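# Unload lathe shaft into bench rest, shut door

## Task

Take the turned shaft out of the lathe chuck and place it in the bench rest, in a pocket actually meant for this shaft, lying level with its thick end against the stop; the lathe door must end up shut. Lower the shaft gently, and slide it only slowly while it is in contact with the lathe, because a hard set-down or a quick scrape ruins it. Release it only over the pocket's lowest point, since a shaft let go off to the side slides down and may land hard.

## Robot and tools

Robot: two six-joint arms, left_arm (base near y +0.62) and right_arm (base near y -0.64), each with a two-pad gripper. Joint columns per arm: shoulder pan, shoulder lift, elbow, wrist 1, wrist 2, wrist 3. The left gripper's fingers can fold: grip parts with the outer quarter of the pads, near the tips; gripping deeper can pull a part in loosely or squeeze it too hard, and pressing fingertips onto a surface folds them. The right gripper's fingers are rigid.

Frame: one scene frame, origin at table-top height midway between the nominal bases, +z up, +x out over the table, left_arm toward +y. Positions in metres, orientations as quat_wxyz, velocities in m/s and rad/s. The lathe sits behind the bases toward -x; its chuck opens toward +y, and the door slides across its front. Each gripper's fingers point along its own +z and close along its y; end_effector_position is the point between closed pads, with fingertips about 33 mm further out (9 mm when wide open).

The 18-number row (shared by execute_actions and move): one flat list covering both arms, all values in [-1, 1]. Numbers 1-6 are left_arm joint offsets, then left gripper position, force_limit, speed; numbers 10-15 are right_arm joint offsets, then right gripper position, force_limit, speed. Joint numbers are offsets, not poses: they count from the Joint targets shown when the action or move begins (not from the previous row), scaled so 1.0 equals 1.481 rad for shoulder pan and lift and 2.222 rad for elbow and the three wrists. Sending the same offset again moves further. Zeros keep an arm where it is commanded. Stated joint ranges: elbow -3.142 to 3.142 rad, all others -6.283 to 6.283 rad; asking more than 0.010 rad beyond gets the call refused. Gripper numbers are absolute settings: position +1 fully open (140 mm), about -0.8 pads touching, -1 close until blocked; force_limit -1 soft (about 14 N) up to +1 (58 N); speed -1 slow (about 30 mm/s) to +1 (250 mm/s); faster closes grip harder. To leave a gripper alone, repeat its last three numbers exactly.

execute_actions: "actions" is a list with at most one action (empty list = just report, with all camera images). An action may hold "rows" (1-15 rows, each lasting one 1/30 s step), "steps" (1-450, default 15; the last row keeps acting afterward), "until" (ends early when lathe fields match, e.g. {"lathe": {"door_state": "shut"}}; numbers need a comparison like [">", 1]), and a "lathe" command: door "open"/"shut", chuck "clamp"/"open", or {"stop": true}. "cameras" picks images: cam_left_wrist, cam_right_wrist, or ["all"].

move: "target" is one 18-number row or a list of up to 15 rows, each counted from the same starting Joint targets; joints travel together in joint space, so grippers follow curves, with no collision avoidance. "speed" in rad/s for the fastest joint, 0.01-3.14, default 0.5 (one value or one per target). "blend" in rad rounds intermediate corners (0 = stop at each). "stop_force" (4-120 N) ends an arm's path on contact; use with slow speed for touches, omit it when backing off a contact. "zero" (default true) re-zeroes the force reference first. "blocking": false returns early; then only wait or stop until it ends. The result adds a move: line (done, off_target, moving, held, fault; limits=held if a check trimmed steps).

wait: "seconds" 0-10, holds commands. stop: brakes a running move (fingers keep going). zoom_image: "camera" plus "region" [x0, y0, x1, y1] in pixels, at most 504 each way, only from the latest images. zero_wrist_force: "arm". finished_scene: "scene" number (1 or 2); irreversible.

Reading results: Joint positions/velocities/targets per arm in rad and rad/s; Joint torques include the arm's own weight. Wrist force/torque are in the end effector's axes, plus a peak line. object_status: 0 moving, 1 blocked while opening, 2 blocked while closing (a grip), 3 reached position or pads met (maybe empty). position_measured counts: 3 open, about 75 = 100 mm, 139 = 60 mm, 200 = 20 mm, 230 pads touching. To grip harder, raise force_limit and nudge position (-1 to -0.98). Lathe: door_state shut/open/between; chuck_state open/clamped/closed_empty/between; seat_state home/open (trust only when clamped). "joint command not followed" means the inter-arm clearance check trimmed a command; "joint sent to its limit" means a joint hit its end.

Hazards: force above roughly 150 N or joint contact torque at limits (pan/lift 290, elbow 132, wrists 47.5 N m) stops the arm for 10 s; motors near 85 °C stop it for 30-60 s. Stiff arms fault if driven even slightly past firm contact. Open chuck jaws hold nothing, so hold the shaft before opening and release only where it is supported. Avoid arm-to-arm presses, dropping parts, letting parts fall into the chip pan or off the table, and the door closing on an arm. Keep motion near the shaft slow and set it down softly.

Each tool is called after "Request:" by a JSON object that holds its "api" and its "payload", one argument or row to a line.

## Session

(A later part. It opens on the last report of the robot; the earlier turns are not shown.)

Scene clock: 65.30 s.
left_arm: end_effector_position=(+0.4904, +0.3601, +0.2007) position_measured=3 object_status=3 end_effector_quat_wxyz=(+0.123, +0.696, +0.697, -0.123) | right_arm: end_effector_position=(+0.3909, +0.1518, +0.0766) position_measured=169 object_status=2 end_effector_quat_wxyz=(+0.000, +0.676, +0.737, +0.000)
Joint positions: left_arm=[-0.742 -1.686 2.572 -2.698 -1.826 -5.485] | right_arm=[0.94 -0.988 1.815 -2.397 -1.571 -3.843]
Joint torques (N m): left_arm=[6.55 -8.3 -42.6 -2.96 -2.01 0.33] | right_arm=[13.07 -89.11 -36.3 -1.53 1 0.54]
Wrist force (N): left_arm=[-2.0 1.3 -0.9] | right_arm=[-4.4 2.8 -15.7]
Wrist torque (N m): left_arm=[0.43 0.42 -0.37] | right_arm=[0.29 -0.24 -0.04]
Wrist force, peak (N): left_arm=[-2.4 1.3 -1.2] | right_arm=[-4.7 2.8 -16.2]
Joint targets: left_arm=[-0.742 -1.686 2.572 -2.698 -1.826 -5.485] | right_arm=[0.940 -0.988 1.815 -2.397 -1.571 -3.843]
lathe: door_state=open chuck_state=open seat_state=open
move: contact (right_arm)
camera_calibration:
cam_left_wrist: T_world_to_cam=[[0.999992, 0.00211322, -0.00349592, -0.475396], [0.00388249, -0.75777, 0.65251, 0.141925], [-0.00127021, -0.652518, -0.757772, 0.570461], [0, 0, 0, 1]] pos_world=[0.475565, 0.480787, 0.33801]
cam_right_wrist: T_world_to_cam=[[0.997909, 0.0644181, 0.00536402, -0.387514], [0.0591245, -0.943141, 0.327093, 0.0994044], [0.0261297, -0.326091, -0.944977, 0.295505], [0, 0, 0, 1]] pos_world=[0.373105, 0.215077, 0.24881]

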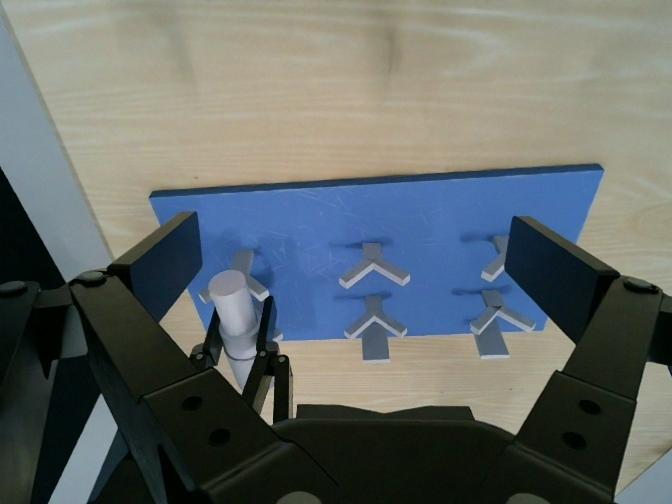

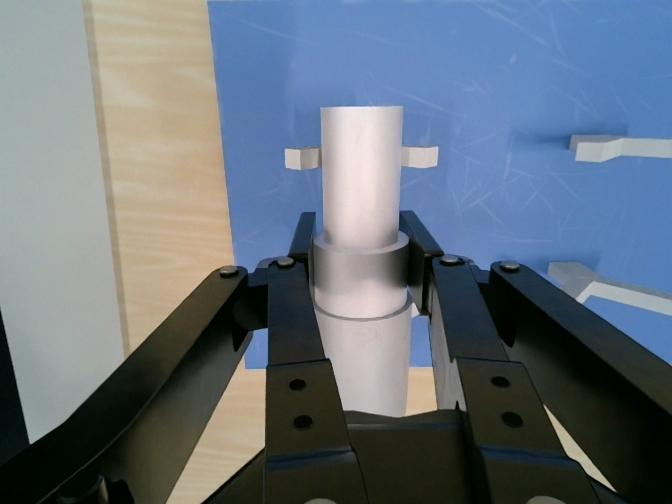

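Request:
{"api": "execute_actions", "payload": {
  "actions": [
    {"rows":[[0,0,0,0,0,0,1,1,1,0,-0.00027,-0.00005,0.00023,0,0,-0.98,0.5,-1]],"steps":15}
  ]
}}

Request:
{"api": "execute_actions", "payload": {
  "actions": [
    {"rows":[[0,0,0,0,0,0,1,1,1,0,0,0,0,0,0,0.3,0.5,-1]],"steps":60}
  ],
  "cameras": ["all"]
}}

Scene clock: 66.27 s.
left_arm: end_effector_position=(+0.4904, +0.3601, +0.2007) position_measured=3 object_status=3 end_effector_quat_wxyz=(+0.123, +0.696, +0.697, -0.123) | right_arm: end_effector_position=(+0.3909, +0.1518, +0.0769) position_measured=169 object_status=2 end_effector_quat_wxyz=(+0.000, +0.676, +0.737, +0.000)
Joint positions: left_arm=[-0.742 -1.686 2.572 -2.698 -1.826 -5.485] | right_arm=[0.94 -0.989 1.815 -2.397 -1.571 -3.843]
Joint torques (N m): left_arm=[6.53 -8.84 -42.71 -2.91 -2.04 -0.17] | right_arm=[12.23 -103.29 -43.61 -1.76 2.11 0.47]
Wrist force (N): left_arm=[-1.9 0.8 -1.2] | right_arm=[0.0 6.1 1.9]
Wrist torque (N m): left_arm=[0.32 0.38 -0.36] | right_arm=[-0.14 -0.07 -0.19]
Wrist force, peak (N): left_arm=[-2.3 1.5 -0.8] | right_arm=[-4.3 3.0 -15.8]
Joint targets: left_arm=[-0.742 -1.686 2.572 -2.698 -1.826 -5.485] | right_arm=[0.940 -0.989 1.815 -2.397 -1.571 -3.843]
lathe: door_state=open chuck_state=open seat_state=open

Scene clock: 68.47 s.
left_arm: end_effector_position=(+0.4904, +0.3601, +0.2007) position_measured=3 object_status=3 end_effector_quat_wxyz=(+0.123, +0.696, +0.697, -0.123) | right_arm: end_effector_position=(+0.3909, +0.1518, +0.0770) position_measured=91 object_status=3 end_effector_quat_wxyz=(+0.000, +0.676, +0.737, +0.000)
Joint positions: left_arm=[-0.742 -1.686 2.572 -2.698 -1.826 -5.485] | right_arm=[0.94 -0.989 1.815 -2.397 -1.571 -3.843]
Joint torques (N m): left_arm=[6.43 -8.44 -42.68 -3.04 -2.02 -0.25] | right_arm=[5.66 -99.08 -44.2 -6.4 3.44 0.44]
Wrist force (N): left_arm=[-2.0 1.0 -1.0] | right_arm=[-0.7 0.3 -0.5]
Wrist torque (N m): left_arm=[0.36 0.43 -0.36] | right_arm=[0.07 0.01 0.05]
Wrist force, peak (N): left_arm=[-2.2 1.4 -1.3] | right_arm=[-1.1 6.5 3.0]
Joint targets: left_arm=[-0.742 -1.686 2.572 -2.698 -1.826 -5.485] | right_arm=[0.940 -0.989 1.815 -2.397 -1.571 -3.843]
lathe: door_state=open chuck_state=open seat_state=open
camera_calibration:
cam_left_wrist: T_world_to_cam=[[0.999992, 0.0021783, -0.00342, -0.475453], [0.00388227, -0.75777, 0.65251, 0.141925], [-0.00117021, -0.652518, -0.757772, 0.570413], [0, 0, 0, 1]] pos_world=[0.475565, 0.480787, 0.33801]
cam_right_wrist: T_world_to_cam=[[0.997909, 0.0644181, 0.00536402, -0.387516], [0.0591245, -0.943141, 0.327093, 0.0992735], [0.0261297, -0.326091, -0.944977, 0.295883], [0, 0, 0, 1]] pos_world=[0.373105, 0.215077, 0.24921]

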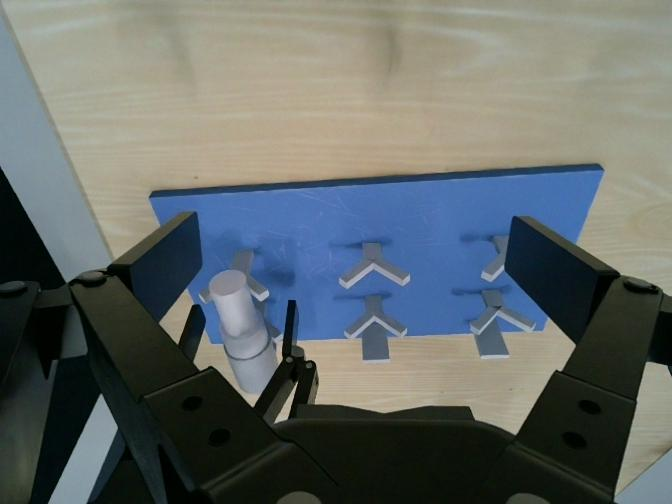

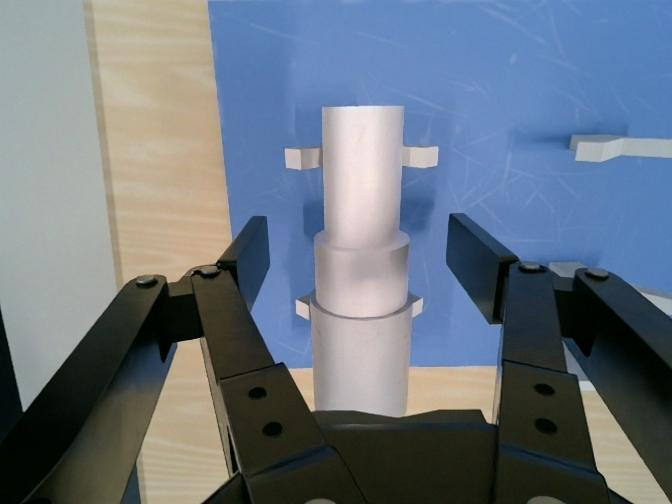

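Request:
{"api": "move", "payload": {
  "target": [0,0,0,0,0,0,1,1,1,0,-0.11,-0.03281,0.10612,0,0,0.3,0.5,-1],
  "speed": 0.1
}}

Request:
{"api": "execute_actions", "payload": {
  "actions": [
    {"lathe":{"door":"shut"},"steps":300,"until":{"lathe":{"door_state":"shut"}}}
  ],
  "cameras": ["all"]
}}

Request:
{"api": "zoom_image", "payload": {
  "camera": "cam_right_wrist",
  "region": [200, 60, 500, 400]
}}

Scene clock: 71.70 s.
left_arm: end_effector_position=(+0.4904, +0.3601, +0.2007) position_measured=3 object_status=3 end_effector_quat_wxyz=(+0.123, +0.696, +0.697, -0.123) | right_arm: end_effector_position=(+0.3910, +0.1520, +0.2272) position_measured=91 object_status=3 end_effector_quat_wxyz=(+0.000, +0.676, +0.737, +0.000)
Joint positions: left_arm=[-0.742 -1.686 2.572 -2.698 -1.826 -5.485] | right_arm=[0.94 -1.152 1.742 -2.161 -1.571 -3.843]
Joint torques (N m): left_arm=[5.69 -7.67 -42.4 -3.02 -2.1 -0.27] | right_arm=[-0.47 -62.38 -34.08 -8.18 3.34 0.35]
Wrist force (N): left_arm=[-2.0 1.1 -1.3] | right_arm=[-0.1 0.3 -0.7]
Wrist torque (N m): left_arm=[0.39 0.42 -0.36] | right_arm=[0.09 -0.15 0.04]
Wrist force, peak (N): left_arm=[-2.1 1.5 -1.6] | right_arm=[0.0 0.8 -2.5]
Joint targets: left_arm=[-0.742 -1.686 2.572 -2.698 -1.826 -5.485] | right_arm=[0.940 -1.151 1.742 -2.161 -1.571 -3.843]
lathe: door_state=open chuck_state=open seat_state=open
move: done

Scene clock: 73.87 s.
left_arm: end_effector_position=(+0.4904, +0.3601, +0.2007) position_measured=3 object_status=3 end_effector_quat_wxyz=(+0.123, +0.696, +0.697, -0.123) | right_arm: end_effector_position=(+0.3909, +0.1519, +0.2270) position_measured=91 object_status=3 end_effector_quat_wxyz=(+0.000, +0.676, +0.737, +0.000)
Joint positions: left_arm=[-0.742 -1.686 2.572 -2.698 -1.826 -5.485] | right_arm=[0.94 -1.151 1.742 -2.161 -1.571 -3.843]
Joint torques (N m): left_arm=[7.4 -7.57 -42.56 -3.01 -2.05 -0.37] | right_arm=[-0.03 -60.24 -33.76 -7.93 3.21 0.31]
Wrist force (N): left_arm=[-2.1 0.9 -0.9] | right_arm=[0.0 0.4 -0.6]
Wrist torque (N m): left_arm=[0.33 0.45 -0.37] | right_arm=[0.10 -0.17 0.04]
Wrist force, peak (N): left_arm=[-2.3 1.3 -1.3] | right_arm=[-0.2 0.5 -1.1]
Joint targets: left_arm=[-0.742 -1.686 2.572 -2.698 -1.826 -5.485] | right_arm=[0.940 -1.151 1.742 -2.161 -1.571 -3.843]
Tool commands: left_gripper/position=+1.0 left_gripper/force_limit=+1.0 left_gripper/speed=+1.0 right_gripper/position=+0.3 right_gripper/force_limit=+0.5 right_gripper/speed=-1.0
lathe: door_state=shut chuck_state=open seat_state=open
camera_calibration:
cam_left_wrist: T_world_to_cam=[[0.999992, 0.0021783, -0.00342, -0.475453], [0.00388227, -0.75777, 0.65251, 0.141925], [-0.00117021, -0.652518, -0.757772, 0.570413], [0, 0, 0, 1]] pos_world=[0.475565, 0.480787, 0.33801]
cam_right_wrist: T_world_to_cam=[[0.997908, 0.0644201, 0.0053701, -0.388324], [0.0591268, -0.943172, 0.327004, 0.0502507], [0.0261305, -0.326002, -0.945008, 0.437622], [0, 0, 0, 1]] pos_world=[0.373105, 0.215077, 0.39921]

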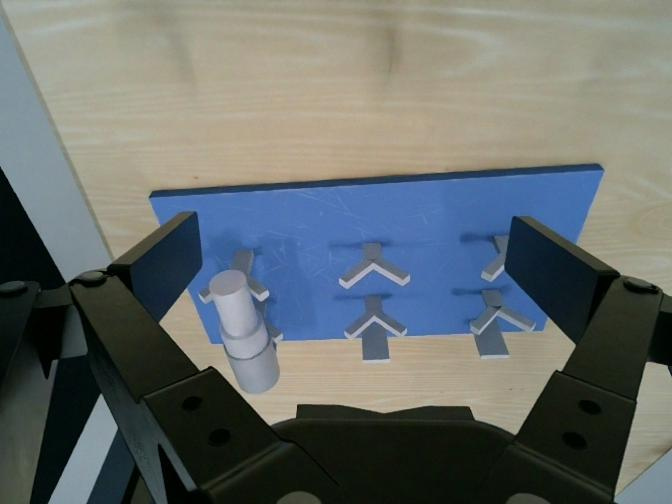

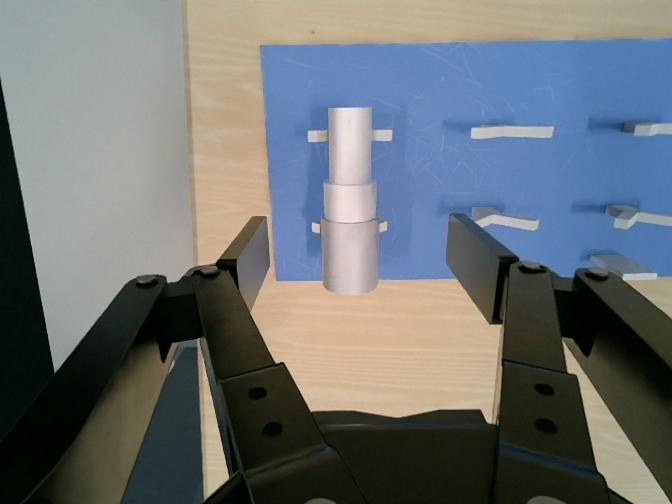

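Scaled by 1.482 from the camera's 672x504 image, which has a finer 960x720 frame.

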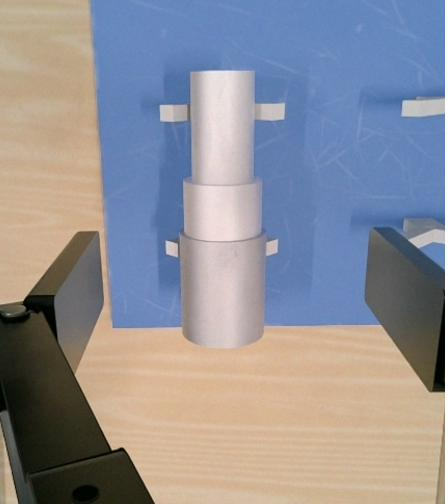

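Request:
{"api": "finished_scene", "payload": {
  "scene": 2
}}

The scene is finished: the task was done.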